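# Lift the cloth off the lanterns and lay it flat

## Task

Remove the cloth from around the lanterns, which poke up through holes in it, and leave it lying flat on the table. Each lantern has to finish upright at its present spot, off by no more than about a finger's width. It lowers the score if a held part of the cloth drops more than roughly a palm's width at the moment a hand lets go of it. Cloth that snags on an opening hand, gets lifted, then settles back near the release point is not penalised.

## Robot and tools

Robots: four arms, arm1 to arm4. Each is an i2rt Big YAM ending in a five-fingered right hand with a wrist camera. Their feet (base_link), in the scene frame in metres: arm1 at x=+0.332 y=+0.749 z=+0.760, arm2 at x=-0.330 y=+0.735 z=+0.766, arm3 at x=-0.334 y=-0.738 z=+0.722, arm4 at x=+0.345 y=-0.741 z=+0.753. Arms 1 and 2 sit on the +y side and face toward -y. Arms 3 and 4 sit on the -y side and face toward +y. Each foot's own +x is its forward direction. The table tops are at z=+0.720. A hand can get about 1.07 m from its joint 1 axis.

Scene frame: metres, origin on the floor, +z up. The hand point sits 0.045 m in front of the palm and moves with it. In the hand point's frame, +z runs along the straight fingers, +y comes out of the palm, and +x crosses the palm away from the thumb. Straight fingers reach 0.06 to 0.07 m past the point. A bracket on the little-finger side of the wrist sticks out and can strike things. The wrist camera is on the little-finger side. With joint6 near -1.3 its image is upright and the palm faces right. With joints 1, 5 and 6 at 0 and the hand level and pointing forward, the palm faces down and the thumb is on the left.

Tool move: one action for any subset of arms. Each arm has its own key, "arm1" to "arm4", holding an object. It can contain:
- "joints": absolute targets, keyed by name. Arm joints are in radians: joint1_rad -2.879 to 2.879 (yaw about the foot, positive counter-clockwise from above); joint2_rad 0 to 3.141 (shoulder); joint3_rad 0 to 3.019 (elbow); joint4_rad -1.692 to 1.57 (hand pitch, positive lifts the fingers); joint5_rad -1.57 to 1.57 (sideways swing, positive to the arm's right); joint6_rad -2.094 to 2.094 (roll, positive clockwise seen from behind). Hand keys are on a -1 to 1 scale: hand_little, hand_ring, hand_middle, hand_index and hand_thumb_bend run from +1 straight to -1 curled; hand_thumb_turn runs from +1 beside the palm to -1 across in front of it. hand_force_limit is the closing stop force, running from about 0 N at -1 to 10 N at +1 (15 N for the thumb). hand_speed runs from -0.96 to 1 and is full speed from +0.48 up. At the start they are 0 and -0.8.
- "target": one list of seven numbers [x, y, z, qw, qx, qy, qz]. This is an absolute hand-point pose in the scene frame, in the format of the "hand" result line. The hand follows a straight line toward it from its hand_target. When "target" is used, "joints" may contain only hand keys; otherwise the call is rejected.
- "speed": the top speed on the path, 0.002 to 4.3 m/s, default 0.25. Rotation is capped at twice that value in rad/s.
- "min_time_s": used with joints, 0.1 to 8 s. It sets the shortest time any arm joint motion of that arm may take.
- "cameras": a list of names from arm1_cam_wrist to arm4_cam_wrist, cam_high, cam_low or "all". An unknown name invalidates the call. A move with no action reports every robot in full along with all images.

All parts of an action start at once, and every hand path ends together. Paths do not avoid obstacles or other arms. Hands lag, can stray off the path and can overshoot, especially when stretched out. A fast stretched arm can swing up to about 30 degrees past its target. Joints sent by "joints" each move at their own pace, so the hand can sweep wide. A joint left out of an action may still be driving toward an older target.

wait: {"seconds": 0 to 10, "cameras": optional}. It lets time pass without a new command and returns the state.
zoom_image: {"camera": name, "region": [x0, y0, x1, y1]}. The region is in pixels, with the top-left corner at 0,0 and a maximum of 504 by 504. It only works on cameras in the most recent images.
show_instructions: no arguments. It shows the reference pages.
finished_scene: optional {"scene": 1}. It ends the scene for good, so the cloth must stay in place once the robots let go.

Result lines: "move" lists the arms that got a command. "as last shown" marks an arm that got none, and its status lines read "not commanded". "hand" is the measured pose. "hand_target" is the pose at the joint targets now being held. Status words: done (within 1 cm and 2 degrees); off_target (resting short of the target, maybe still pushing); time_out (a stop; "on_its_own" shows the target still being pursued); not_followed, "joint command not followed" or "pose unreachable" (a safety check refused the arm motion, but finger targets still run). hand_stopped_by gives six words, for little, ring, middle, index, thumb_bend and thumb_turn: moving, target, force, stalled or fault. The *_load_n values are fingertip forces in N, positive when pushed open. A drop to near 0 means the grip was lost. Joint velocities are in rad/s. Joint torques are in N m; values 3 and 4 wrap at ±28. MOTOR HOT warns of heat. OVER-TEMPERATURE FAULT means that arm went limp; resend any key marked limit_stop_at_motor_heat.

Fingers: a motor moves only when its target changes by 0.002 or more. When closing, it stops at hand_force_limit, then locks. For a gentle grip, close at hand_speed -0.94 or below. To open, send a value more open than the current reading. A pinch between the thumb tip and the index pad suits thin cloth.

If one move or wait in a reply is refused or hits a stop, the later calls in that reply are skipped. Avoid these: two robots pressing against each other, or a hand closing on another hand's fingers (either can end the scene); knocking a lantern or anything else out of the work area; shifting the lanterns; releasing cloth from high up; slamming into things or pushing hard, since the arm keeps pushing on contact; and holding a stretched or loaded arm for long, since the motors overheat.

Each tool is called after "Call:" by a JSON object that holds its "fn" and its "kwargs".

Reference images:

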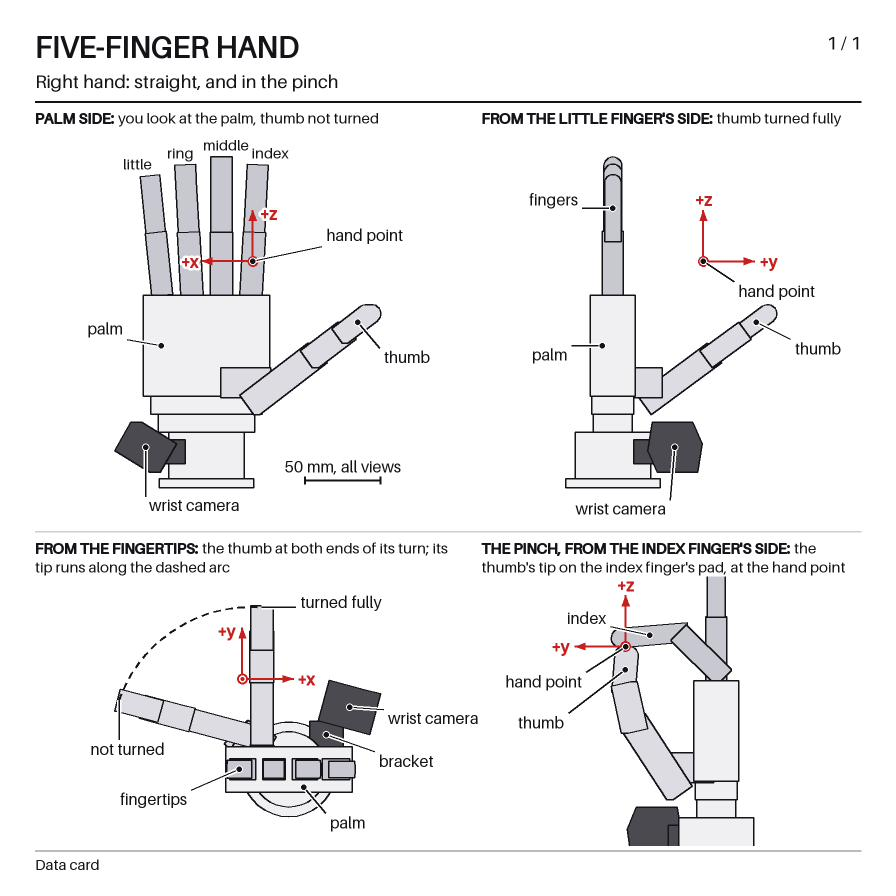

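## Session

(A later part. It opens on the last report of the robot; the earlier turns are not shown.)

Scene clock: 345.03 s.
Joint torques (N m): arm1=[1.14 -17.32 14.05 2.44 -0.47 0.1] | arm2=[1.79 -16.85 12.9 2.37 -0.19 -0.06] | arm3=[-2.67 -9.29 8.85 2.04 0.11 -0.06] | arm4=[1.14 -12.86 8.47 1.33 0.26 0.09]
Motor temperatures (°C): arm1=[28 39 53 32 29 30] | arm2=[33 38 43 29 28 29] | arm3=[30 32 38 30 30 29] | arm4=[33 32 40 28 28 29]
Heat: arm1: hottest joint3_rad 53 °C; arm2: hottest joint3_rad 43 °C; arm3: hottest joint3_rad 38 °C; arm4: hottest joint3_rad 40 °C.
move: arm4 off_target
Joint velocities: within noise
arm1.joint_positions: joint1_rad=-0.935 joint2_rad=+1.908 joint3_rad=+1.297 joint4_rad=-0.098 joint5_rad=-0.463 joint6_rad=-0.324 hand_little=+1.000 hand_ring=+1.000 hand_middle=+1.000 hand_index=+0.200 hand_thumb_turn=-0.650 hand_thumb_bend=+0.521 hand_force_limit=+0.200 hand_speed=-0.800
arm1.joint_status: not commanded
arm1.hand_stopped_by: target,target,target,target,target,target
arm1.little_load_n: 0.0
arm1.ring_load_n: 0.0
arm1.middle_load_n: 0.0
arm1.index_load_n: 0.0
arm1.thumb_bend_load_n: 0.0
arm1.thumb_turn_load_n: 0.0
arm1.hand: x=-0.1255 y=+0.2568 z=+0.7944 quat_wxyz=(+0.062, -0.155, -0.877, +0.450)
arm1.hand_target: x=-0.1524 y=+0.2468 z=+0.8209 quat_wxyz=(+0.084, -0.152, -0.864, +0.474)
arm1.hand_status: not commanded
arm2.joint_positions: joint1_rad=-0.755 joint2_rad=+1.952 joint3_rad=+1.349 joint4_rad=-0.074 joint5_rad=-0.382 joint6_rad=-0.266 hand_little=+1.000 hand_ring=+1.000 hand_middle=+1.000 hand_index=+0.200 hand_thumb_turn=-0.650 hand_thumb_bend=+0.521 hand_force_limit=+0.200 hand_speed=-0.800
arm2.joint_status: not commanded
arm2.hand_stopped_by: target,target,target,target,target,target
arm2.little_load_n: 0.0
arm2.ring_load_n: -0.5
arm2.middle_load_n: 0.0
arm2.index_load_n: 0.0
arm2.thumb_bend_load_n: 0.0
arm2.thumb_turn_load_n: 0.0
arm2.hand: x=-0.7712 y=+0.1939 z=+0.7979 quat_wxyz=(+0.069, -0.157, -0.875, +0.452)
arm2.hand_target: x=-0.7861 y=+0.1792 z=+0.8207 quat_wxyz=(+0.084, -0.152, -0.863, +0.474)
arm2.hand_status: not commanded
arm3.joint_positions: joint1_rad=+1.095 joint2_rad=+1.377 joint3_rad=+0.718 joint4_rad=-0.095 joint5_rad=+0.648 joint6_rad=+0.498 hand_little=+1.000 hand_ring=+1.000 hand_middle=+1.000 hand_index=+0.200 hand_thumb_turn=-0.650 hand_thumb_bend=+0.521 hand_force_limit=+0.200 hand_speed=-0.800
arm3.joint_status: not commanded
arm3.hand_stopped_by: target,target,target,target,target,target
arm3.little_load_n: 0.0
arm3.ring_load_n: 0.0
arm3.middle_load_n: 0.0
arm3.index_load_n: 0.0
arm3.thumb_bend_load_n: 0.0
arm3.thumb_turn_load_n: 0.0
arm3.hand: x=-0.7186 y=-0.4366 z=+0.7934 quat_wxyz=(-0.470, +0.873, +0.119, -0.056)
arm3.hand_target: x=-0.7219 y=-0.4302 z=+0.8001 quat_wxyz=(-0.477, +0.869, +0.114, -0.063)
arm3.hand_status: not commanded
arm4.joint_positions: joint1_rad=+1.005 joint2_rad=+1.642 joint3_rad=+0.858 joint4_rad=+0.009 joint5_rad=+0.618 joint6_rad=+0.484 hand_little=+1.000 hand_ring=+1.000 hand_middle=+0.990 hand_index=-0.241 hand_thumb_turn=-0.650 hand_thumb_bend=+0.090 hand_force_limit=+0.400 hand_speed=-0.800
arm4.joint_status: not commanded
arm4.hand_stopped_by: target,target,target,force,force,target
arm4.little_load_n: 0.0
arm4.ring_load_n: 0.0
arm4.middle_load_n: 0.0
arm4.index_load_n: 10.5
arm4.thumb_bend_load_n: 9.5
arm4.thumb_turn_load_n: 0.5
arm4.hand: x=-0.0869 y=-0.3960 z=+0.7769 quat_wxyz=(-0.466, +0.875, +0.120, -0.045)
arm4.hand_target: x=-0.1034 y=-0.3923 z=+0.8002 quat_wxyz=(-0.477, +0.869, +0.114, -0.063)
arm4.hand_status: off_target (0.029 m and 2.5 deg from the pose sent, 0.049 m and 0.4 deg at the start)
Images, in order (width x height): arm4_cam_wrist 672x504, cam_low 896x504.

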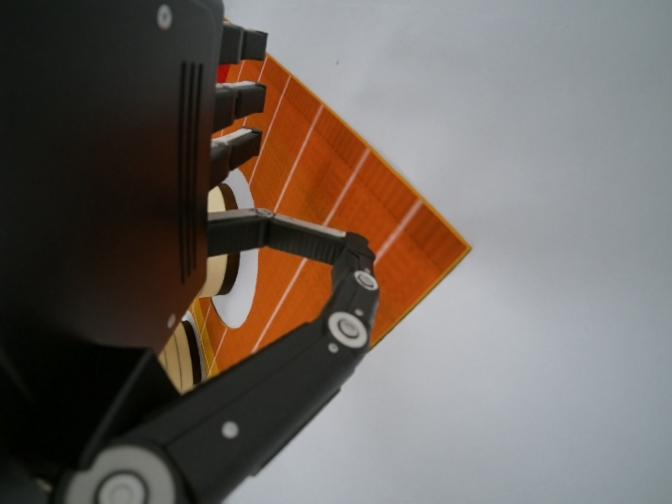

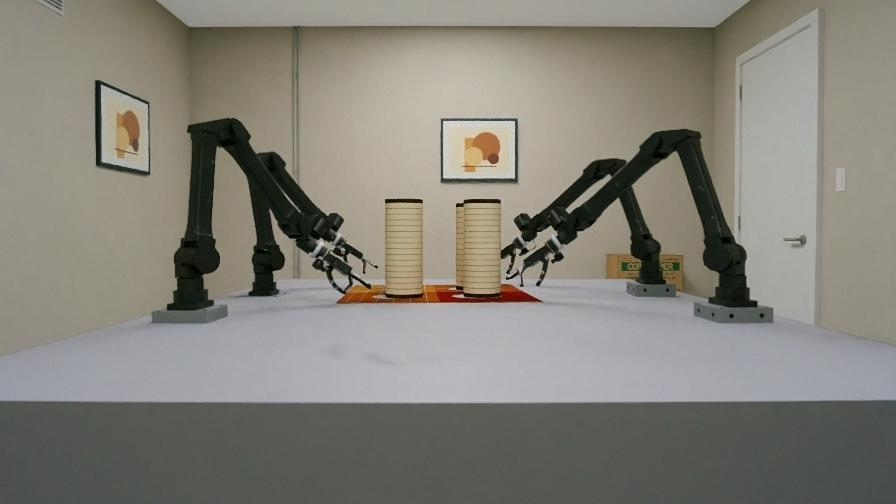

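Call:
{"fn": "move", "kwargs": {"arm4": {"target":[-0.104,-0.400,0.80,0.583,-0.802,-0.105,0.0765],"speed":0.1,"joints":{"hand_index":0.25}}, "cameras": ["arm4_cam_wrist","cam_low"]}}

Call:
{"fn": "zoom_image", "kwargs": {"camera": "cam_low", "region": [310, 250, 400, 320]}}

Scene clock: 371.90 s.
Joint torques (N m): arm1=[0.38 -17.55 14.12 2.51 -0.46 0.11] | arm2=[1.79 -16.97 12.9 2.4 -0.19 -0.05] | arm3=[-2.84 -9.23 8.87 2.04 0.14 -0.04] | arm4=[1.32 -10.05 5.35 2.67 0.36 -0.1]
Motor temperatures (°C): arm1=[28 39 53 32 29 30] | arm2=[32 38 44 29 28 29] | arm3=[30 32 38 30 30 29] | arm4=[33 32 39 28 28 29]
Heat: arm1: hottest joint3_rad 53 °C; arm2: hottest joint3_rad 44 °C; arm3: hottest joint3_rad 38 °C; arm4: hottest joint3_rad 39 °C.
move: arm4 done
Joint velocities: within noise
arm1, arm2, arm3: as last shown
arm2.ring_load_n: 0.0
arm2.middle_load_n: -0.5
arm4.joint_positions: joint1_rad=+1.078 joint2_rad=+1.656 joint3_rad=+0.742 joint4_rad=+0.434 joint5_rad=+0.781 joint6_rad=+0.360 hand_little=+1.000 hand_ring=+1.000 hand_middle=+0.990 hand_index=+0.250 hand_thumb_turn=-0.650 hand_thumb_bend=+0.088 hand_force_limit=+0.400 hand_speed=-0.800
arm4.joint_status: all done
arm4.hand_stopped_by: target,target,target,target,force,target
arm4.little_load_n: 0.0
arm4.ring_load_n: 0.0
arm4.middle_load_n: 0.0
arm4.index_load_n: 0.0
arm4.thumb_bend_load_n: 0.0
arm4.thumb_turn_load_n: 0.0
arm4.hand: x=-0.0997 y=-0.3966 z=+0.8011 quat_wxyz=(-0.580, +0.805, +0.100, -0.073)
arm4.hand_target: x=-0.1038 y=-0.4000 z=+0.8001 quat_wxyz=(-0.583, +0.802, +0.105, -0.076)
arm4.hand_status: done (0.006 m and 0.9 deg from the pose sent, 0.029 m and 16.3 deg at the start)
Images, in order (width x height): arm4_cam_wrist 672x504, cam_low 896x504.

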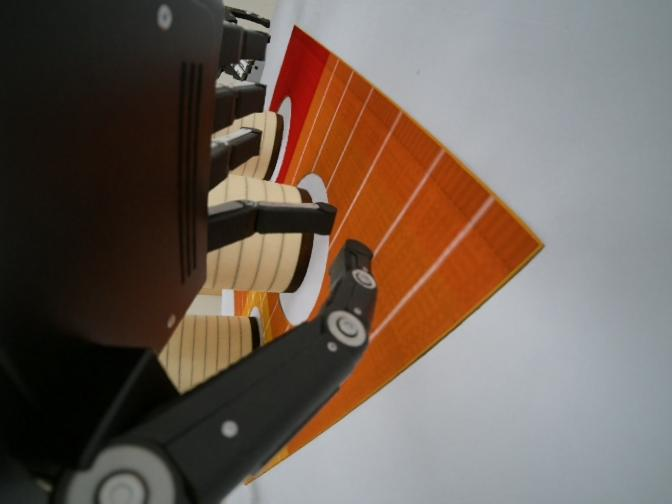

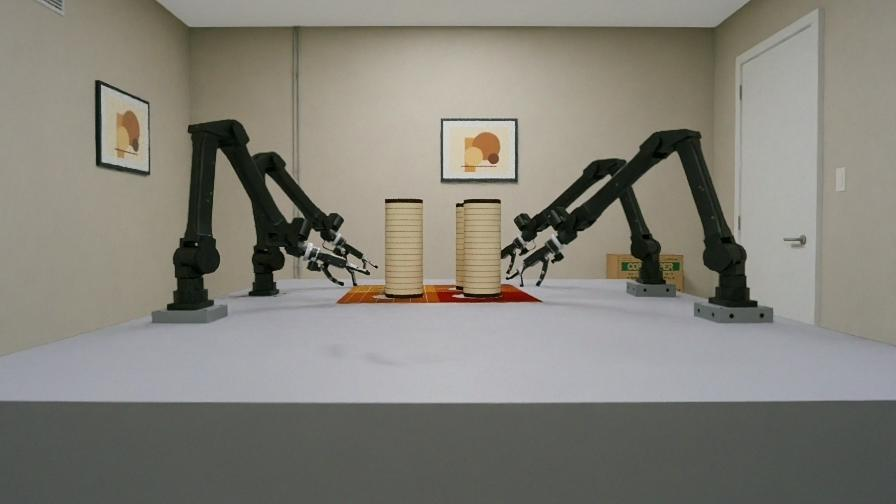

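Scaled by 5.600 from the camera's image (finer frame: 1280x720).

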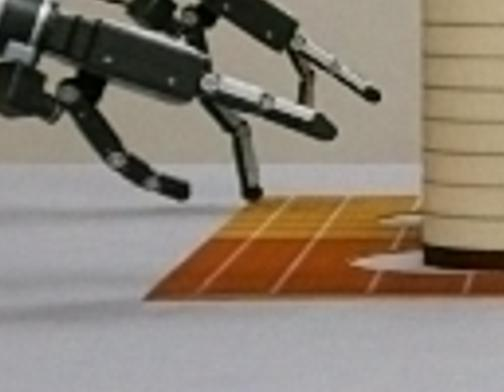

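Call:
{"fn": "move", "kwargs": {"arm4": {"target":[-0.104,-0.400,0.762,0.583,-0.802,-0.105,0.0765],"speed":0.1}, "cameras": ["arm4_cam_wrist","cam_low"]}}

Call:
{"fn": "zoom_image", "kwargs": {"camera": "cam_low", "region": [310, 250, 400, 320]}}

Scene clock: 379.20 s.
Joint torques (N m): arm1=[0.85 -17.08 13.97 2.55 -0.43 0.14] | arm2=[1.73 -16.91 12.9 2.39 -0.2 -0.05] | arm3=[-2.67 -9.23 8.87 2 0.12 -0.05] | arm4=[1.49 -11.22 4.72 2.67 0.36 -0.08]
Motor temperatures (°C): arm1=[28 39 53 32 29 30] | arm2=[32 38 44 29 28 29] | arm3=[30 32 38 30 30 29] | arm4=[33 32 39 28 28 29]
Heat: arm1: hottest joint3_rad 53 °C; arm2: hottest joint3_rad 44 °C; arm3: hottest joint3_rad 38 °C; arm4: hottest joint3_rad 39 °C.
move: arm4 done
Joint velocities: within noise
arm1, arm2, arm3: as last shown
arm1.index_load_n: -0.5
arm2.middle_load_n: 0.0
arm2.thumb_turn_load_n: -0.5
arm4.joint_positions: joint1_rad=+1.078 joint2_rad=+1.769 joint3_rad=+0.725 joint4_rad=+0.553 joint5_rad=+0.782 joint6_rad=+0.360 hand_little=+1.000 hand_ring=+1.000 hand_middle=+0.990 hand_index=+0.250 hand_thumb_turn=-0.650 hand_thumb_bend=+0.088 hand_force_limit=+0.400 hand_speed=-0.800
arm4.joint_status: not commanded
arm4.hand_stopped_by: target,target,target,target,force,target
arm4.little_load_n: 0.0
arm4.ring_load_n: 0.0
arm4.middle_load_n: 0.0
arm4.index_load_n: 0.0
arm4.thumb_bend_load_n: 0.0
arm4.thumb_turn_load_n: 0.0
arm4.hand: x=-0.0977 y=-0.3967 z=+0.7578 quat_wxyz=(-0.577, +0.807, +0.102, -0.069)
arm4.hand_target: x=-0.1038 y=-0.4000 z=+0.7620 quat_wxyz=(-0.583, +0.802, +0.105, -0.076)
arm4.hand_status: done (0.008 m and 1.3 deg from the pose sent, 0.039 m and 0.9 deg at the start)
Images, in order (width x height): arm4_cam_wrist 672x504, cam_low 896x504.

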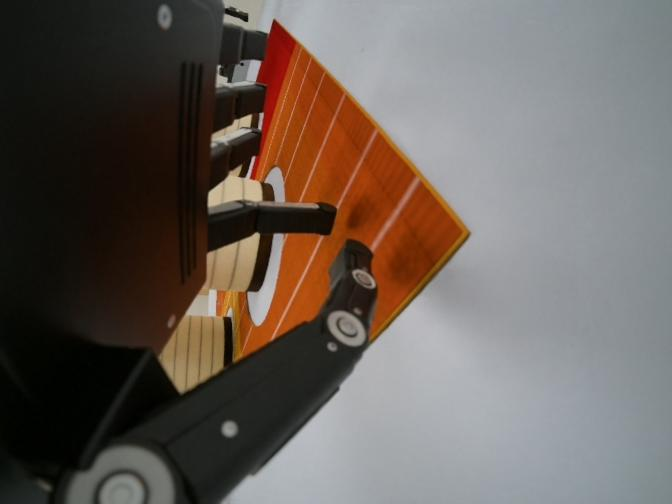

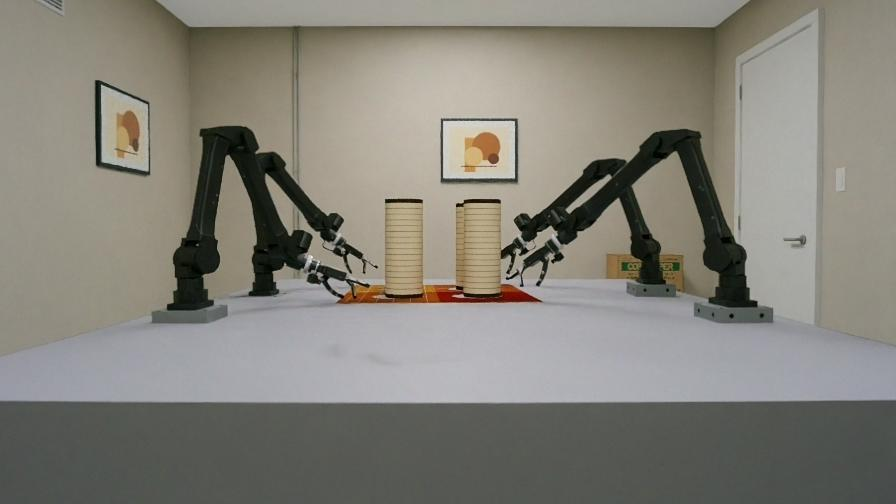

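Scaled by 5.600 from the camera's image (finer frame: 1280x720).

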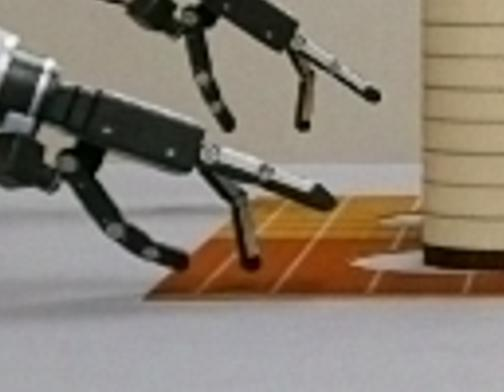

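Call:
{"fn": "move", "kwargs": {"arm4": {"target":[-0.104,-0.400,0.743,0.583,-0.802,-0.105,0.0765],"speed":0.05}, "cameras": ["arm4_cam_wrist","cam_low"]}}

Call:
{"fn": "zoom_image", "kwargs": {"camera": "cam_low", "region": [310, 250, 400, 320]}}

Call:
{"fn": "move", "kwargs": {"arm4": {"joints":{"hand_index":-0.5,"hand_speed":-0.85,"hand_force_limit":0.4}}, "cameras": ["arm4_cam_wrist","cam_low"]}}

Call:
{"fn": "zoom_image", "kwargs": {"camera": "cam_low", "region": [310, 250, 400, 320]}}

Call:
{"fn": "zoom_image", "kwargs": {"camera": "arm4_cam_wrist", "region": [250, 150, 520, 370]}}

Scene clock: 384.07 s.
Joint torques (N m): arm1=[0.15 -17.61 14.16 2.52 -0.45 0.06] | arm2=[1.79 -16.91 12.9 2.39 -0.19 -0.06] | arm3=[-3.02 -9.17 8.83 2.02 0.14 -0.04] | arm4=[1.38 -10.46 4.29 2.56 0.26 -0.07]
Motor temperatures (°C): arm1=[28 39 53 32 29 30] | arm2=[32 38 44 29 28 29] | arm3=[30 32 38 30 30 29] | arm4=[33 32 39 28 28 29]
Heat: arm1: hottest joint3_rad 53 °C; arm2: hottest joint3_rad 44 °C; arm3: hottest joint3_rad 38 °C; arm4: hottest joint3_rad 39 °C.
move: arm4 done
Joint velocities: within noise
arm1, arm2, arm3: as last shown
arm1.little_load_n: -0.5
arm1.index_load_n: 0.0
arm2.middle_load_n: -0.5
arm2.thumb_turn_load_n: 0.0
arm4.joint_positions: joint1_rad=+1.079 joint2_rad=+1.810 joint3_rad=+0.725 joint4_rad=+0.613 joint5_rad=+0.785 joint6_rad=+0.360 hand_little=+1.000 hand_ring=+1.000 hand_middle=+0.990 hand_index=+0.250 hand_thumb_turn=-0.650 hand_thumb_bend=+0.088 hand_force_limit=+0.400 hand_speed=-0.800
arm4.joint_status: not commanded
arm4.hand_stopped_by: target,target,target,target,force,target
arm4.little_load_n: 0.0
arm4.ring_load_n: 0.0
arm4.middle_load_n: 0.0
arm4.index_load_n: 0.0
arm4.thumb_bend_load_n: 0.0
arm4.thumb_turn_load_n: 0.0
arm4.hand: x=-0.1009 y=-0.3949 z=+0.7476 quat_wxyz=(-0.582, +0.804, +0.098, -0.075)
arm4.hand_target: x=-0.1038 y=-0.4000 z=+0.7430 quat_wxyz=(-0.583, +0.802, +0.105, -0.076)
arm4.hand_status: done (0.008 m and 0.9 deg from the pose sent, 0.016 m and 1.2 deg at the start)
Images, in order (width x height): arm4_cam_wrist 672x504, cam_low 896x504.

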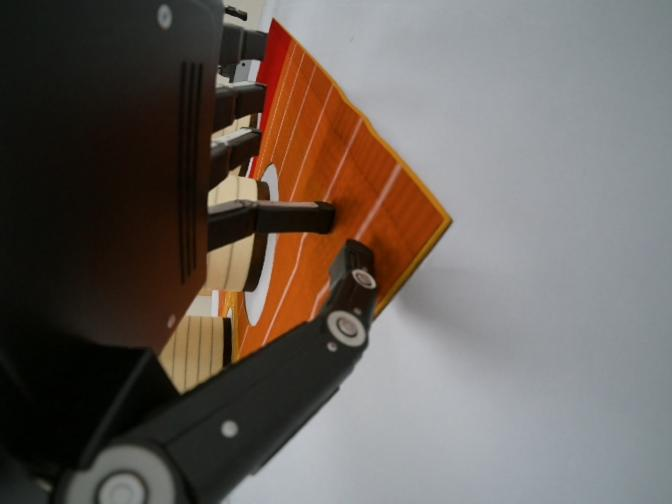

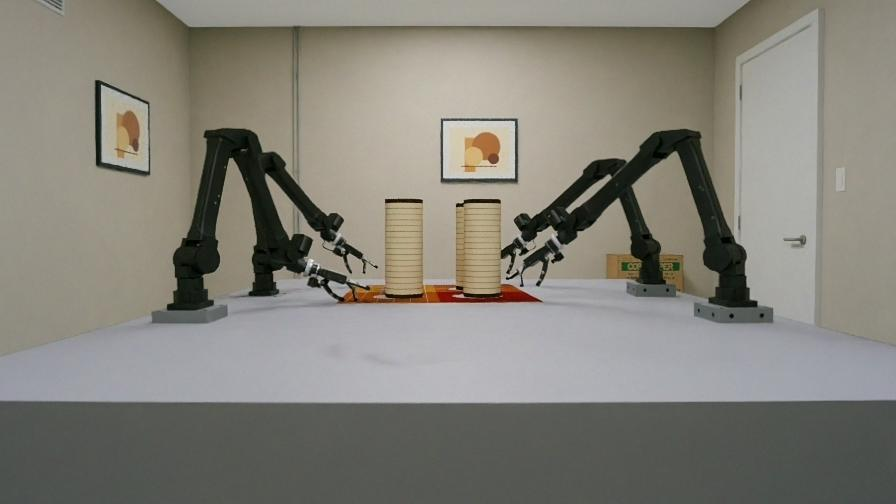

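Scaled by 5.600 from the camera's image (finer frame: 1280x720).

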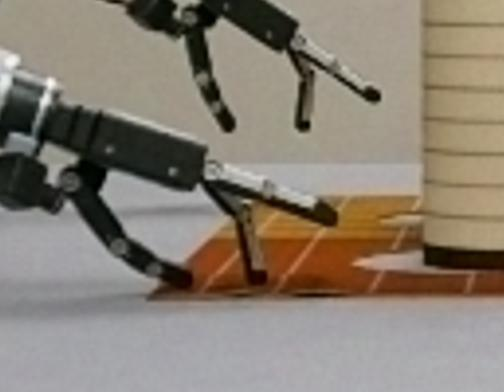

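Scene clock: 386.10 s.
Joint torques (N m): arm1=[0.5 -17.08 14.06 2.48 -0.4 0.08] | arm2=[1.73 -16.85 12.9 2.39 -0.2 -0.05] | arm3=[-2.61 -9.11 8.84 2.02 0.13 -0.06] | arm4=[1.32 -10.4 4.25 2.09 0.18 -0.07]
Motor temperatures (°C): arm1=[28 39 53 32 29 30] | arm2=[32 38 44 29 28 29] | arm3=[30 32 38 30 30 29] | arm4=[33 32 39 28 28 29]
Heat: arm1: hottest joint3_rad 53 °C; arm2: hottest joint3_rad 44 °C; arm3: hottest joint3_rad 38 °C; arm4: hottest joint3_rad 39 °C.
move: arm4 off_target
Joint velocities: within noise
arm1, arm2, arm3: as last shown
arm1.little_load_n: 0.0
arm1.index_load_n: -0.5
arm2.ring_load_n: -0.5
arm4.joint_positions: joint1_rad=+1.079 joint2_rad=+1.810 joint3_rad=+0.725 joint4_rad=+0.627 joint5_rad=+0.786 joint6_rad=+0.360 hand_little=+1.000 hand_ring=+1.000 hand_middle=+0.990 hand_index=-0.234 hand_thumb_turn=-0.650 hand_thumb_bend=+0.088 hand_force_limit=+0.400 hand_speed=-0.850
arm4.joint_status: hand_index off_target (ended at -0.234, target -0.500); the others done
arm4.hand_stopped_by: target,target,target,force,force,target
arm4.little_load_n: 0.0
arm4.ring_load_n: 0.0
arm4.middle_load_n: 0.0
arm4.index_load_n: 7.5
arm4.thumb_bend_load_n: 0.5
arm4.thumb_turn_load_n: 0.0
arm4.hand: x=-0.1025 y=-0.3938 z=+0.7505 quat_wxyz=(-0.586, +0.801, +0.094, -0.079)
arm4.hand_target: x=-0.1038 y=-0.4000 z=+0.7430 quat_wxyz=(-0.583, +0.802, +0.105, -0.076)
arm4.hand_status: not commanded
Images, in order (width x height): arm4_cam_wrist 672x504, cam_low 896x504.

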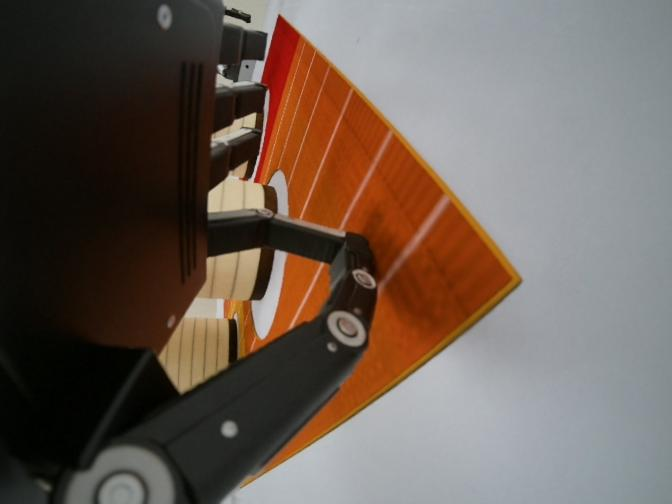

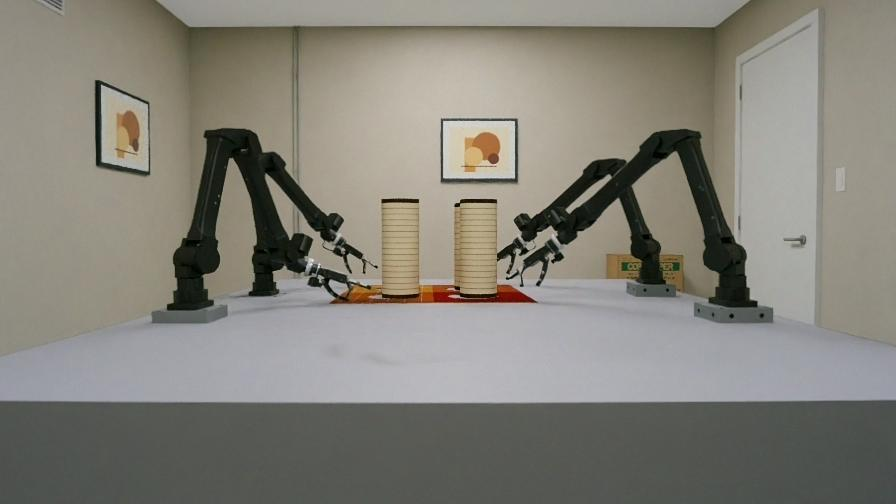

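Scaled by 5.600 from the camera's image (finer frame: 1280x720).

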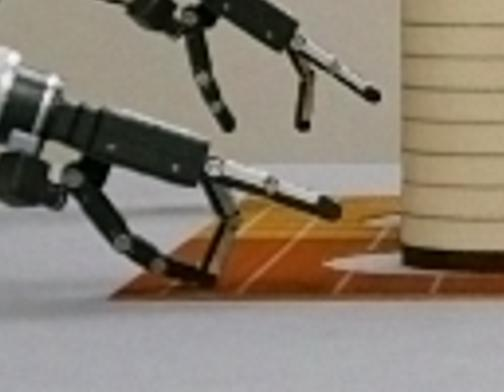

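Scaled by 1.867 from the camera's image (finer frame: 960x720).

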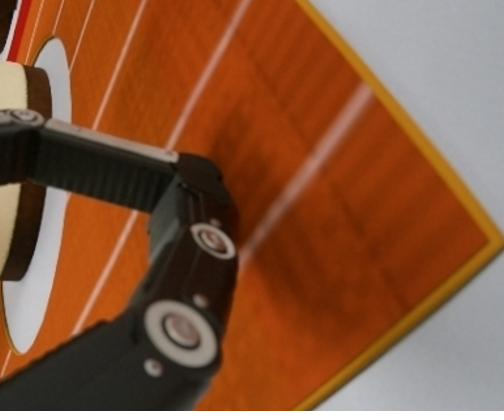

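Call:
{"fn": "move", "kwargs": {"arm4": {"target":[-0.100,-0.395,0.80,0.583,-0.802,-0.105,0.0765],"speed":0.05,"joints":{"hand_index":0.2}}, "cameras": ["arm4_cam_wrist","cam_low","cam_high"]}}

Call:
{"fn": "zoom_image", "kwargs": {"camera": "cam_low", "region": [320, 180, 570, 320]}}

Call:
{"fn": "zoom_image", "kwargs": {"camera": "cam_high", "region": [270, 180, 470, 370]}}

Scene clock: 401.20 s.
Joint torques (N m): arm1=[0.85 -17.79 14.23 2.45 -0.43 0.08] | arm2=[1.73 -16.91 12.9 2.41 -0.19 -0.05] | arm3=[-2.55 -9.11 8.85 2.04 0.14 -0.05] | arm4=[-0.03 -12.22 6.04 1.47 0.18 -0.08]
Motor temperatures (°C): arm1=[28 39 54 32 29 29] | arm2=[32 38 44 29 28 29] | arm3=[30 32 38 30 30 29] | arm4=[33 32 38 28 28 29]
Heat: arm1: hottest joint3_rad 54 °C; arm2: hottest joint3_rad 44 °C; arm3: hottest joint3_rad 38 °C; arm4: hottest joint3_rad 38 °C.
move: arm4 off_target
Joint velocities: within noise
arm1, arm2, arm3: as last shown
arm1.index_load_n: 0.0
arm2.middle_load_n: 0.0
arm2.thumb_bend_load_n: 0.5
arm4.joint_positions: joint1_rad=+1.079 joint2_rad=+1.681 joint3_rad=+0.725 joint4_rad=+0.479 joint5_rad=+0.772 joint6_rad=+0.350 hand_little=+1.000 hand_ring=+1.000 hand_middle=+0.990 hand_index=+0.200 hand_thumb_turn=-0.650 hand_thumb_bend=+0.088 hand_force_limit=+0.400 hand_speed=-0.850
arm4.joint_status: all done
arm4.hand_stopped_by: target,target,target,target,force,target
arm4.little_load_n: 0.0
arm4.ring_load_n: -0.5
arm4.middle_load_n: 0.0
arm4.index_load_n: 0.0
arm4.thumb_bend_load_n: 0.0
arm4.thumb_turn_load_n: 0.0
arm4.hand: x=-0.0978 y=-0.3994 z=+0.7887 quat_wxyz=(-0.579, +0.805, +0.106, -0.075)
arm4.hand_target: x=-0.0999 y=-0.3950 z=+0.8000 quat_wxyz=(-0.583, +0.802, +0.105, -0.076)
arm4.hand_status: off_target (0.012 m and 0.6 deg from the pose sent, 0.050 m and 1.4 deg at the start)
pictures: arm4_cam_wrist, cam_high, cam_low
Images, in order (width x height): arm4_cam_wrist 672x504, cam_high 896x504, cam_low 896x504.

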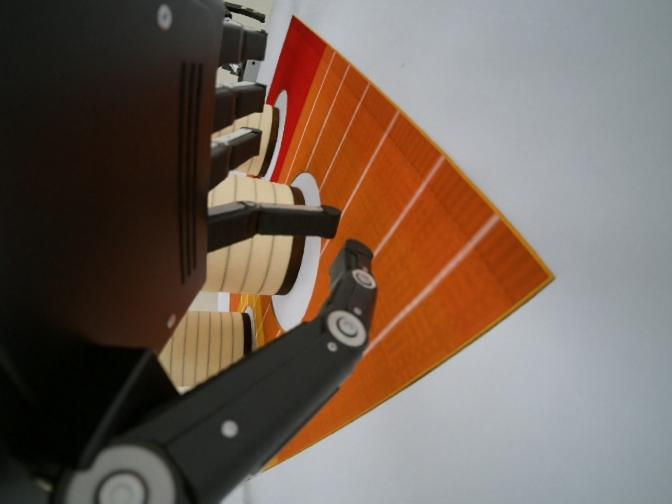

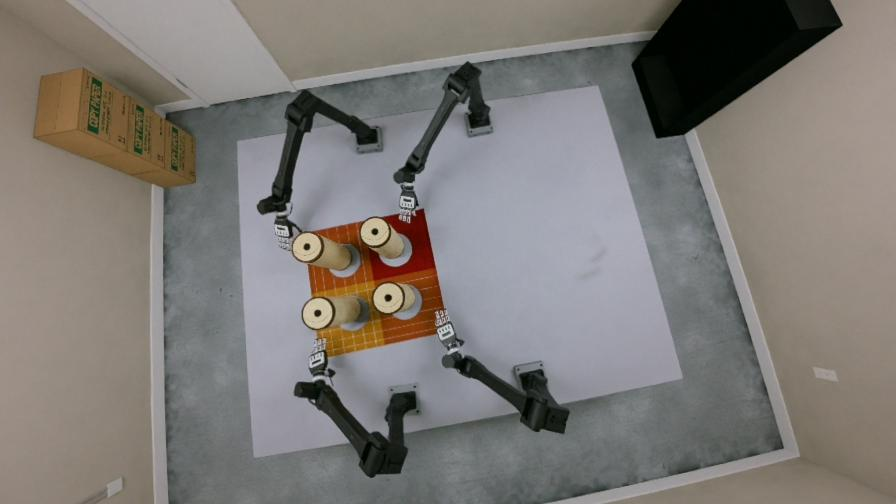

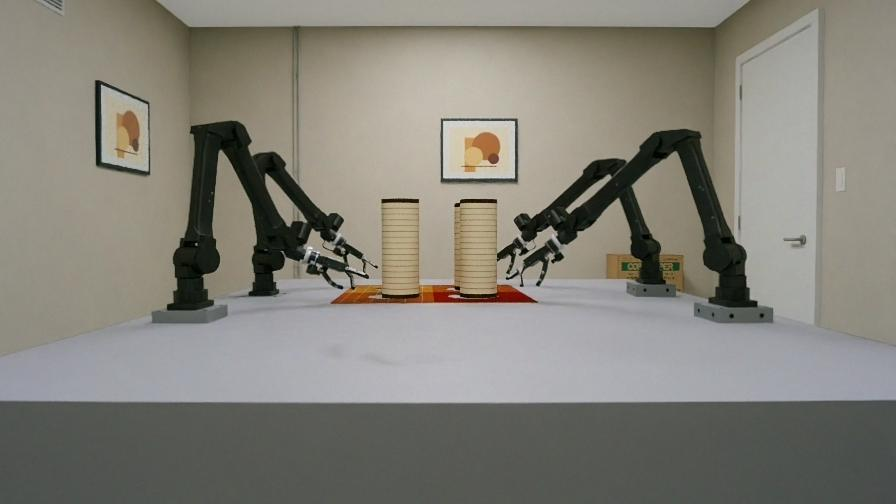

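Scaled by 2.016 from the camera's image (finer frame: 1280x720).

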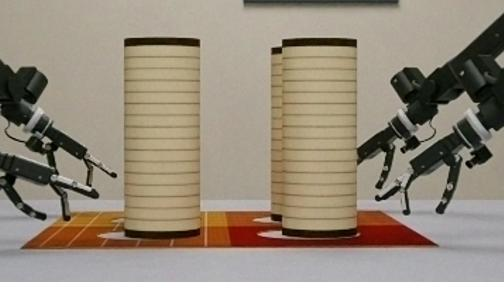

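Scaled by 2.520 from the camera's image (finer frame: 1280x720).

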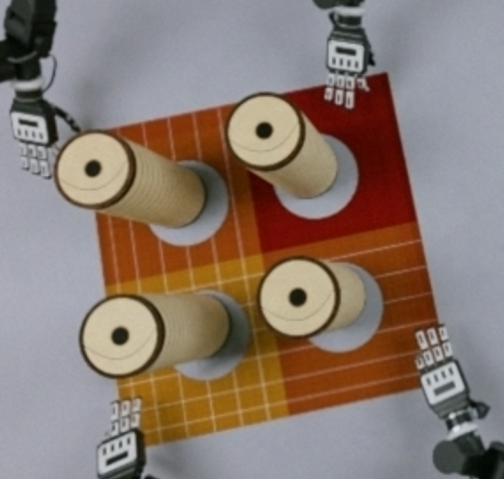

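Call:
{"fn": "move", "kwargs": {"arm4": {"target":[-0.100,-0.411,0.785,0.477,-0.869,-0.114,0.0626],"speed":0.15,"joints":{"hand_thumb_bend":0.5,"hand_index":0.2}}}}

Call:
{"fn": "move", "kwargs": {"arm4": {"target":[-0.102,-0.411,0.750,0.477,-0.869,-0.114,0.0626],"speed":0.05}, "cameras": ["arm4_cam_wrist","cam_low"]}}

Call:
{"fn": "zoom_image", "kwargs": {"camera": "cam_low", "region": [310, 250, 400, 320]}}

Scene clock: 424.07 s.
Joint torques (N m): arm1=[1.32 -17.14 14.3 2.52 -0.43 0.11] | arm2=[1.73 -16.91 12.89 2.39 -0.19 -0.05] | arm3=[-2.78 -9.17 8.83 2.02 0.13 -0.04] | arm4=[-0.56 -12.57 8.64 1.26 0.29 0.13]
Motor temperatures (°C): arm1=[28 39 54 32 29 29] | arm2=[32 38 44 28 28 29] | arm3=[30 32 38 30 30 29] | arm4=[33 32 38 28 28 29]
Heat: arm1: hottest joint3_rad 54 °C; arm2: hottest joint3_rad 44 °C; arm3: hottest joint3_rad 38 °C; arm4: hottest joint3_rad 38 °C.
move: arm4 off_target
Joint velocities: within noise
arm1, arm2, arm3: as last shown
arm2.ring_load_n: 0.0
arm2.thumb_bend_load_n: 0.0
arm3.ring_load_n: -0.5
arm4.joint_positions: joint1_rad=+1.058 joint2_rad=+1.645 joint3_rad=+0.802 joint4_rad=+0.042 joint5_rad=+0.643 joint6_rad=+0.505 hand_little=+1.000 hand_ring=+1.000 hand_middle=+0.990 hand_index=+0.200 hand_thumb_turn=-0.650 hand_thumb_bend=+0.500 hand_force_limit=+0.400 hand_speed=-0.850
arm4.joint_status: all done
arm4.hand_stopped_by: target,target,target,target,target,target
arm4.little_load_n: -0.5
arm4.ring_load_n: 0.0
arm4.middle_load_n: -0.5
arm4.index_load_n: 0.0
arm4.thumb_bend_load_n: 0.0
arm4.thumb_turn_load_n: 0.0
arm4.hand: x=-0.0844 y=-0.4252 z=+0.7589 quat_wxyz=(-0.464, +0.874, +0.133, -0.045)
arm4.hand_target: x=-0.0990 y=-0.4114 z=+0.7855 quat_wxyz=(-0.477, +0.869, +0.114, -0.063)
arm4.hand_status: off_target (0.034 m and 3.4 deg from the pose sent, 0.012 m and 13.9 deg at the start)
pictures: none

Scene clock: 425.27 s.
Joint torques (N m): arm1=[1.08 -17.85 14.34 2.44 -0.43 0.12] | arm2=[1.73 -16.91 12.9 2.39 -0.2 -0.05] | arm3=[-2.67 -9.29 8.87 2.02 0.13 -0.04] | arm4=[-0.26 -8.53 7.25 2.07 0.12 0.1]
Motor temperatures (°C): arm1=[28 39 54 32 29 29] | arm2=[32 38 44 28 28 29] | arm3=[30 32 38 30 30 29] | arm4=[33 31 38 28 28 29]
Heat: arm1: hottest joint3_rad 54 °C; arm2: hottest joint3_rad 44 °C; arm3: hottest joint3_rad 38 °C; arm4: hottest joint3_rad 38 °C.
move: arm4 off_target
Joint velocities: within noise
arm1, arm2, arm3: as last shown
arm4.joint_positions: joint1_rad=+1.058 joint2_rad=+1.677 joint3_rad=+0.802 joint4_rad=+0.121 joint5_rad=+0.649 joint6_rad=+0.512 hand_little=+1.000 hand_ring=+1.000 hand_middle=+0.990 hand_index=+0.200 hand_thumb_turn=-0.650 hand_thumb_bend=+0.500 hand_force_limit=+0.400 hand_speed=-0.850
arm4.joint_status: not commanded
arm4.hand_stopped_by: target,target,target,target,target,target
arm4.little_load_n: 0.0
arm4.ring_load_n: 0.0
arm4.middle_load_n: 0.0
arm4.index_load_n: -1.5
arm4.thumb_bend_load_n: 0.0
arm4.thumb_turn_load_n: 0.0
arm4.hand: x=-0.0948 y=-0.4184 z=+0.7555 quat_wxyz=(-0.478, +0.868, +0.120, -0.060)
arm4.hand_target: x=-0.1015 y=-0.4112 z=+0.7501 quat_wxyz=(-0.477, +0.869, +0.114, -0.063)
arm4.hand_status: off_target (0.012 m and 0.7 deg from the pose sent, 0.024 m and 3.4 deg at the start)
Images, in order (width x height): arm4_cam_wrist 672x504, cam_low 896x504.

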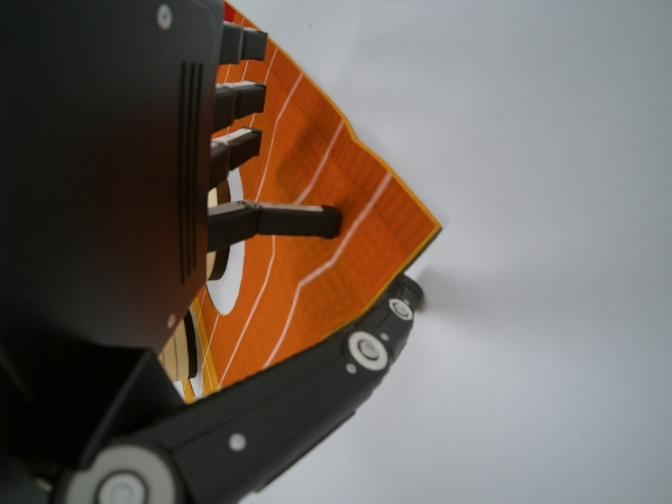

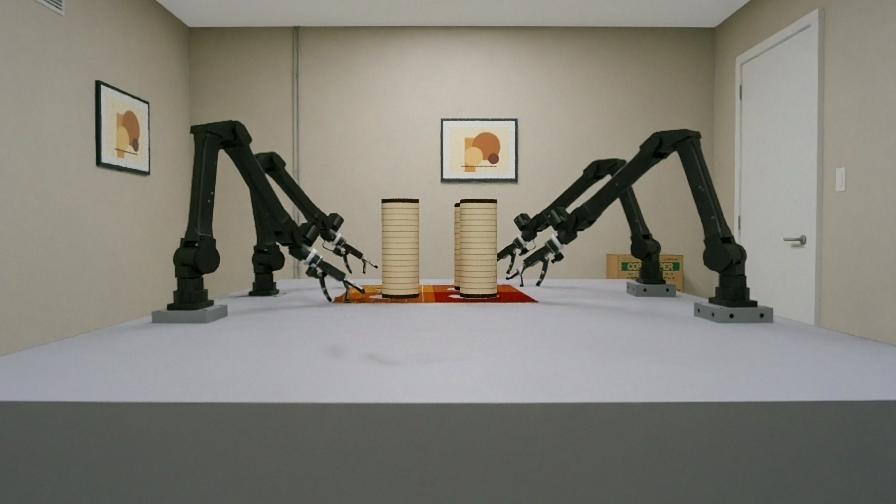

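Scaled by 5.600 from the camera's image (finer frame: 1280x720).

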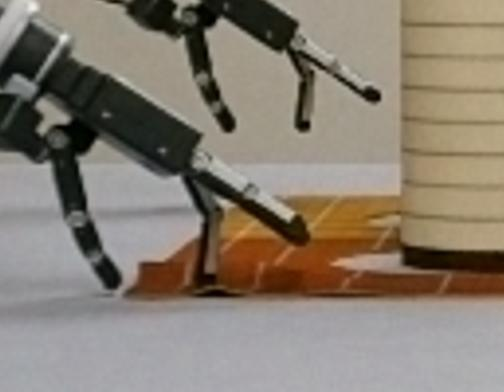

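Call:
{"fn": "move", "kwargs": {"arm4": {"target":[-0.104,-0.403,0.746,0.5327,-0.8361,-0.1097,0.0699],"speed":0.05,"joints":{"hand_thumb_bend":0.37,"hand_index":0.07,"hand_speed":-0.9}}}}

Call:
{"fn": "move", "kwargs": {"arm4": {"target":[-0.106,-0.395,0.743,0.5897,-0.7969,-0.1046,0.0774],"speed":0.05,"joints":{"hand_thumb_bend":0.24,"hand_index":-0.07}}, "cameras": ["arm4_cam_wrist","cam_low"]}}

Call:
{"fn": "zoom_image", "kwargs": {"camera": "cam_low", "region": [310, 250, 400, 320]}}

Scene clock: 434.17 s.
Joint torques (N m): arm1=[0.44 -17.38 14.13 2.52 -0.46 0.11] | arm2=[1.79 -16.85 12.92 2.39 -0.2 -0.06] | arm3=[-2.55 -9.17 8.87 2.02 0.14 -0.05] | arm4=[1.26 -10.11 4.75 2.41 0.36 -0.17]
Motor temperatures (°C): arm1=[28 39 54 32 29 29] | arm2=[32 38 44 28 27 29] | arm3=[30 32 38 30 30 29] | arm4=[33 31 38 28 28 29]
Heat: arm1: hottest joint3_rad 54 °C; arm2: hottest joint3_rad 44 °C; arm3: hottest joint3_rad 38 °C; arm4: hottest joint3_rad 38 °C.
move: arm4 done
Joint velocities: within noise
arm1.joint_positions: joint1_rad=-0.935 joint2_rad=+1.908 joint3_rad=+1.297 joint4_rad=-0.098 joint5_rad=-0.463 joint6_rad=-0.324 hand_little=+1.000 hand_ring=+1.000 hand_middle=+1.000 hand_index=+0.200 hand_thumb_turn=-0.650 hand_thumb_bend=+0.521 hand_force_limit=+0.200 hand_speed=-0.800
arm1.joint_status: not commanded
arm1.hand_stopped_by: target,target,target,target,target,target
arm1.little_load_n: 0.0
arm1.ring_load_n: 0.0
arm1.middle_load_n: 0.0
arm1.index_load_n: 0.0
arm1.thumb_bend_load_n: 0.0
arm1.thumb_turn_load_n: 0.0
arm1.hand: x=-0.1255 y=+0.2568 z=+0.7944 quat_wxyz=(+0.062, -0.155, -0.877, +0.450)
arm1.hand_target: x=-0.1524 y=+0.2468 z=+0.8209 quat_wxyz=(+0.084, -0.152, -0.864, +0.474)
arm1.hand_status: not commanded
arm2.joint_positions: joint1_rad=-0.755 joint2_rad=+1.952 joint3_rad=+1.349 joint4_rad=-0.074 joint5_rad=-0.382 joint6_rad=-0.266 hand_little=+1.000 hand_ring=+1.000 hand_middle=+1.000 hand_index=+0.200 hand_thumb_turn=-0.650 hand_thumb_bend=+0.521 hand_force_limit=+0.200 hand_speed=-0.800
arm2.joint_status: not commanded
arm2.hand_stopped_by: target,target,target,target,target,target
arm2.little_load_n: 0.0
arm2.ring_load_n: 0.0
arm2.middle_load_n: 0.0
arm2.index_load_n: 0.0
arm2.thumb_bend_load_n: 0.0
arm2.thumb_turn_load_n: 0.0
arm2.hand: x=-0.7712 y=+0.1939 z=+0.7979 quat_wxyz=(+0.069, -0.157, -0.875, +0.452)
arm2.hand_target: x=-0.7861 y=+0.1792 z=+0.8207 quat_wxyz=(+0.084, -0.152, -0.863, +0.474)
arm2.hand_status: not commanded
arm3.joint_positions: joint1_rad=+1.095 joint2_rad=+1.377 joint3_rad=+0.718 joint4_rad=-0.095 joint5_rad=+0.648 joint6_rad=+0.498 hand_little=+1.000 hand_ring=+1.000 hand_middle=+1.000 hand_index=+0.200 hand_thumb_turn=-0.650 hand_thumb_bend=+0.521 hand_force_limit=+0.200 hand_speed=-0.800
arm3.joint_status: not commanded
arm3.hand_stopped_by: target,target,target,target,target,target
arm3.little_load_n: 0.0
arm3.ring_load_n: 0.0
arm3.middle_load_n: 0.0
arm3.index_load_n: 0.0
arm3.thumb_bend_load_n: 0.0
arm3.thumb_turn_load_n: 0.0
arm3.hand: x=-0.7186 y=-0.4366 z=+0.7934 quat_wxyz=(-0.470, +0.873, +0.119, -0.056)
arm3.hand_target: x=-0.7219 y=-0.4302 z=+0.8001 quat_wxyz=(-0.477, +0.869, +0.114, -0.063)
arm3.hand_status: not commanded
arm4.joint_positions: joint1_rad=+1.059 joint2_rad=+1.742 joint3_rad=+0.777 joint4_rad=+0.357 joint5_rad=+0.717 joint6_rad=+0.453 hand_little=+1.000 hand_ring=+1.000 hand_middle=+0.990 hand_index=+0.070 hand_thumb_turn=-0.650 hand_thumb_bend=+0.370 hand_force_limit=+0.400 hand_speed=-0.900
arm4.joint_status: all done
arm4.hand_stopped_by: target,target,target,target,target,target
arm4.little_load_n: -0.5
arm4.ring_load_n: 0.0
arm4.middle_load_n: 0.0
arm4.index_load_n: -0.5
arm4.thumb_bend_load_n: 0.0
arm4.thumb_turn_load_n: 0.0
arm4.hand: x=-0.1032 y=-0.3980 z=+0.7543 quat_wxyz=(-0.533, +0.837, +0.099, -0.073)
arm4.hand_target: x=-0.1039 y=-0.4031 z=+0.7462 quat_wxyz=(-0.533, +0.836, +0.110, -0.070)
arm4.hand_status: done (0.010 m and 1.2 deg from the pose sent, 0.020 m and 7.4 deg at the start)
pictures: none

Scene clock: 436.10 s.
Joint torques (N m): arm1=[0.73 -17.44 14.2 2.47 -0.43 0.11] | arm2=[1.79 -16.97 12.9 2.39 -0.19 -0.05] | arm3=[-2.78 -9 8.85 2.02 0.14 -0.04] | arm4=[1.26 -10.23 4.01 2.51 0.27 -0.11]
Motor temperatures (°C): arm1=[28 39 54 32 29 29] | arm2=[32 38 44 28 27 29] | arm3=[30 32 38 30 30 29] | arm4=[33 31 38 28 28 29]
Heat: arm1: hottest joint3_rad 54 °C; arm2: hottest joint3_rad 44 °C; arm3: hottest joint3_rad 38 °C; arm4: hottest joint3_rad 38 °C.
move: arm4 done
Joint velocities: within noise
arm1, arm2, arm3: as last shown
arm1.middle_load_n: -0.5
arm4.joint_positions: joint1_rad=+1.075 joint2_rad=+1.822 joint3_rad=+0.733 joint4_rad=+0.652 joint5_rad=+0.785 joint6_rad=+0.344 hand_little=+1.000 hand_ring=+1.000 hand_middle=+0.990 hand_index=-0.070 hand_thumb_turn=-0.650 hand_thumb_bend=+0.240 hand_force_limit=+0.400 hand_speed=-0.900
arm4.joint_status: all done
arm4.hand_stopped_by: target,target,target,target,target,target
arm4.little_load_n: 0.0
arm4.ring_load_n: 0.0
arm4.middle_load_n: 0.0
arm4.index_load_n: 0.0
arm4.thumb_bend_load_n: 0.0
arm4.thumb_turn_load_n: 0.0
arm4.hand: x=-0.1056 y=-0.3893 z=+0.7516 quat_wxyz=(-0.591, +0.797, +0.094, -0.081)
arm4.hand_target: x=-0.1057 y=-0.3949 z=+0.7432 quat_wxyz=(-0.590, +0.797, +0.105, -0.077)
arm4.hand_status: done (0.010 m and 1.3 deg from the pose sent, 0.012 m and 8.0 deg at the start)
Images, in order (width x height): arm4_cam_wrist 672x504, cam_low 896x504.

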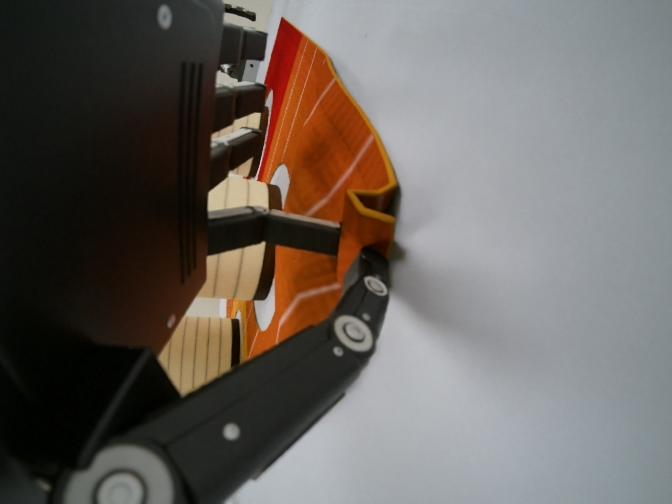

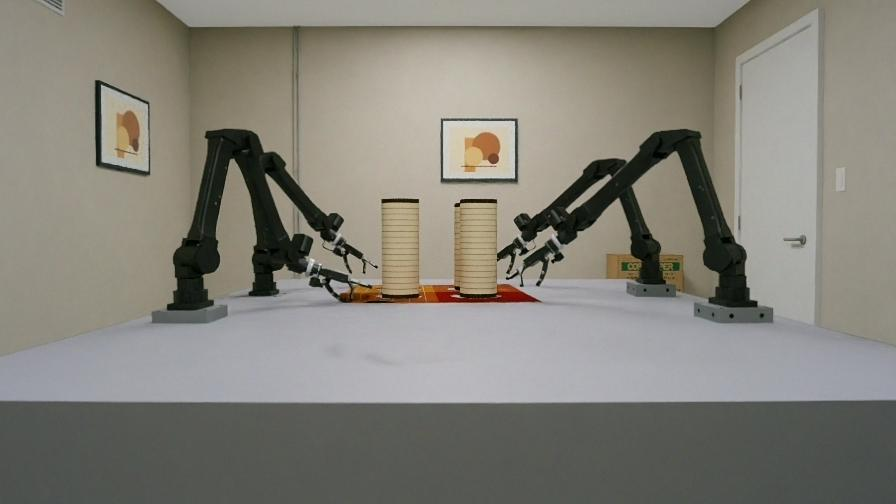

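Scaled by 5.600 from the camera's image (finer frame: 1280x720).

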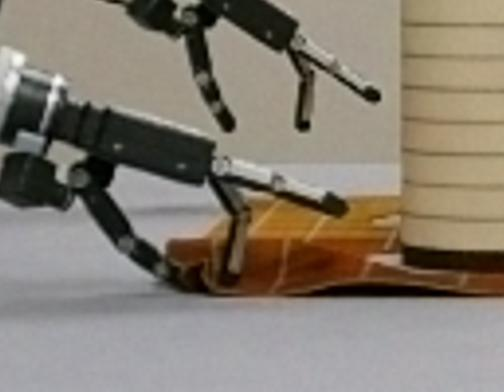

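Call:
{"fn": "move", "kwargs": {"arm4": {"target":[-0.107,-0.390,0.742,0.6372,-0.7595,-0.0997,0.0836],"speed":0.05,"joints":{"hand_thumb_bend":0.08,"hand_index":-0.5}}, "cameras": ["arm4_cam_wrist","cam_low"]}}

Call:
{"fn": "zoom_image", "kwargs": {"camera": "cam_low", "region": [310, 250, 400, 320]}}

Scene clock: 440.63 s.
Joint torques (N m): arm1=[0.21 -17.67 14.26 2.41 -0.43 0.05] | arm2=[1.73 -16.91 12.89 2.39 -0.19 -0.05] | arm3=[-2.67 -9.05 8.81 2 0.12 -0.05] | arm4=[1.38 -10.4 3.28 2.52 0.17 -0.09]
Motor temperatures (°C): arm1=[28 39 54 32 29 29] | arm2=[32 38 44 28 27 29] | arm3=[30 32 38 30 30 29] | arm4=[33 31 38 28 28 29]
Heat: arm1: hottest joint3_rad 54 °C; arm2: hottest joint3_rad 44 °C; arm3: hottest joint3_rad 38 °C; arm4: hottest joint3_rad 38 °C.
move: arm4 off_target
Joint velocities: within noise
arm1, arm2, arm3: as last shown
arm1.middle_load_n: 0.0
arm2.ring_load_n: -0.5
arm4.joint_positions: joint1_rad=+1.088 joint2_rad=+1.912 joint3_rad=+0.709 joint4_rad=+0.933 joint5_rad=+0.830 joint6_rad=+0.228 hand_little=+1.000 hand_ring=+1.000 hand_middle=+0.990 hand_index=-0.224 hand_thumb_turn=-0.650 hand_thumb_bend=+0.086 hand_force_limit=+0.400 hand_speed=-0.900
arm4.joint_status: hand_index off_target (ended at -0.224, target -0.500); the others done
arm4.hand_stopped_by: target,target,target,force,target,target
arm4.little_load_n: 0.0
arm4.ring_load_n: 0.0
arm4.middle_load_n: 0.0
arm4.index_load_n: 21.5
arm4.thumb_bend_load_n: 10.0
arm4.thumb_turn_load_n: -0.5
arm4.hand: x=-0.1074 y=-0.3838 z=+0.7512 quat_wxyz=(-0.639, +0.759, +0.088, -0.087)
arm4.hand_target: x=-0.1069 y=-0.3900 z=+0.7422 quat_wxyz=(-0.637, +0.760, +0.100, -0.084)
arm4.hand_status: off_target (0.011 m and 1.4 deg from the pose sent, 0.010 m and 6.9 deg at the start)
Images, in order (width x height): arm4_cam_wrist 672x504, cam_low 896x504.

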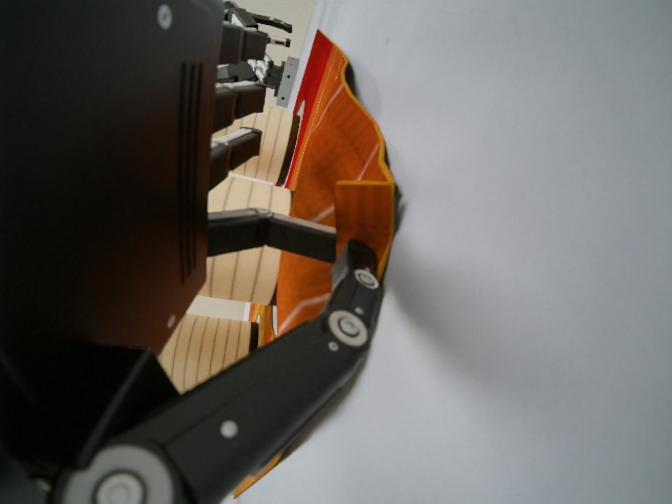

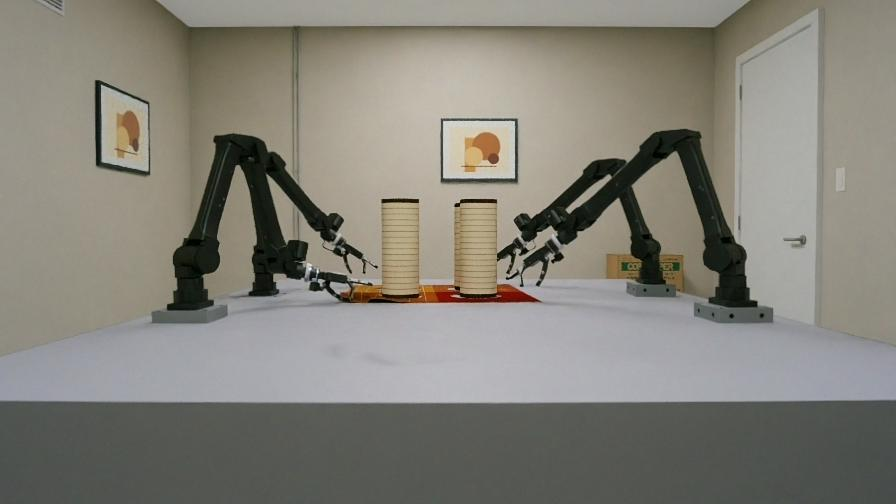

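Scaled by 5.600 from the camera's image (finer frame: 1280x720).

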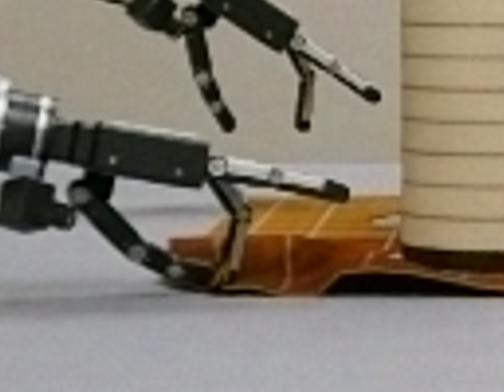

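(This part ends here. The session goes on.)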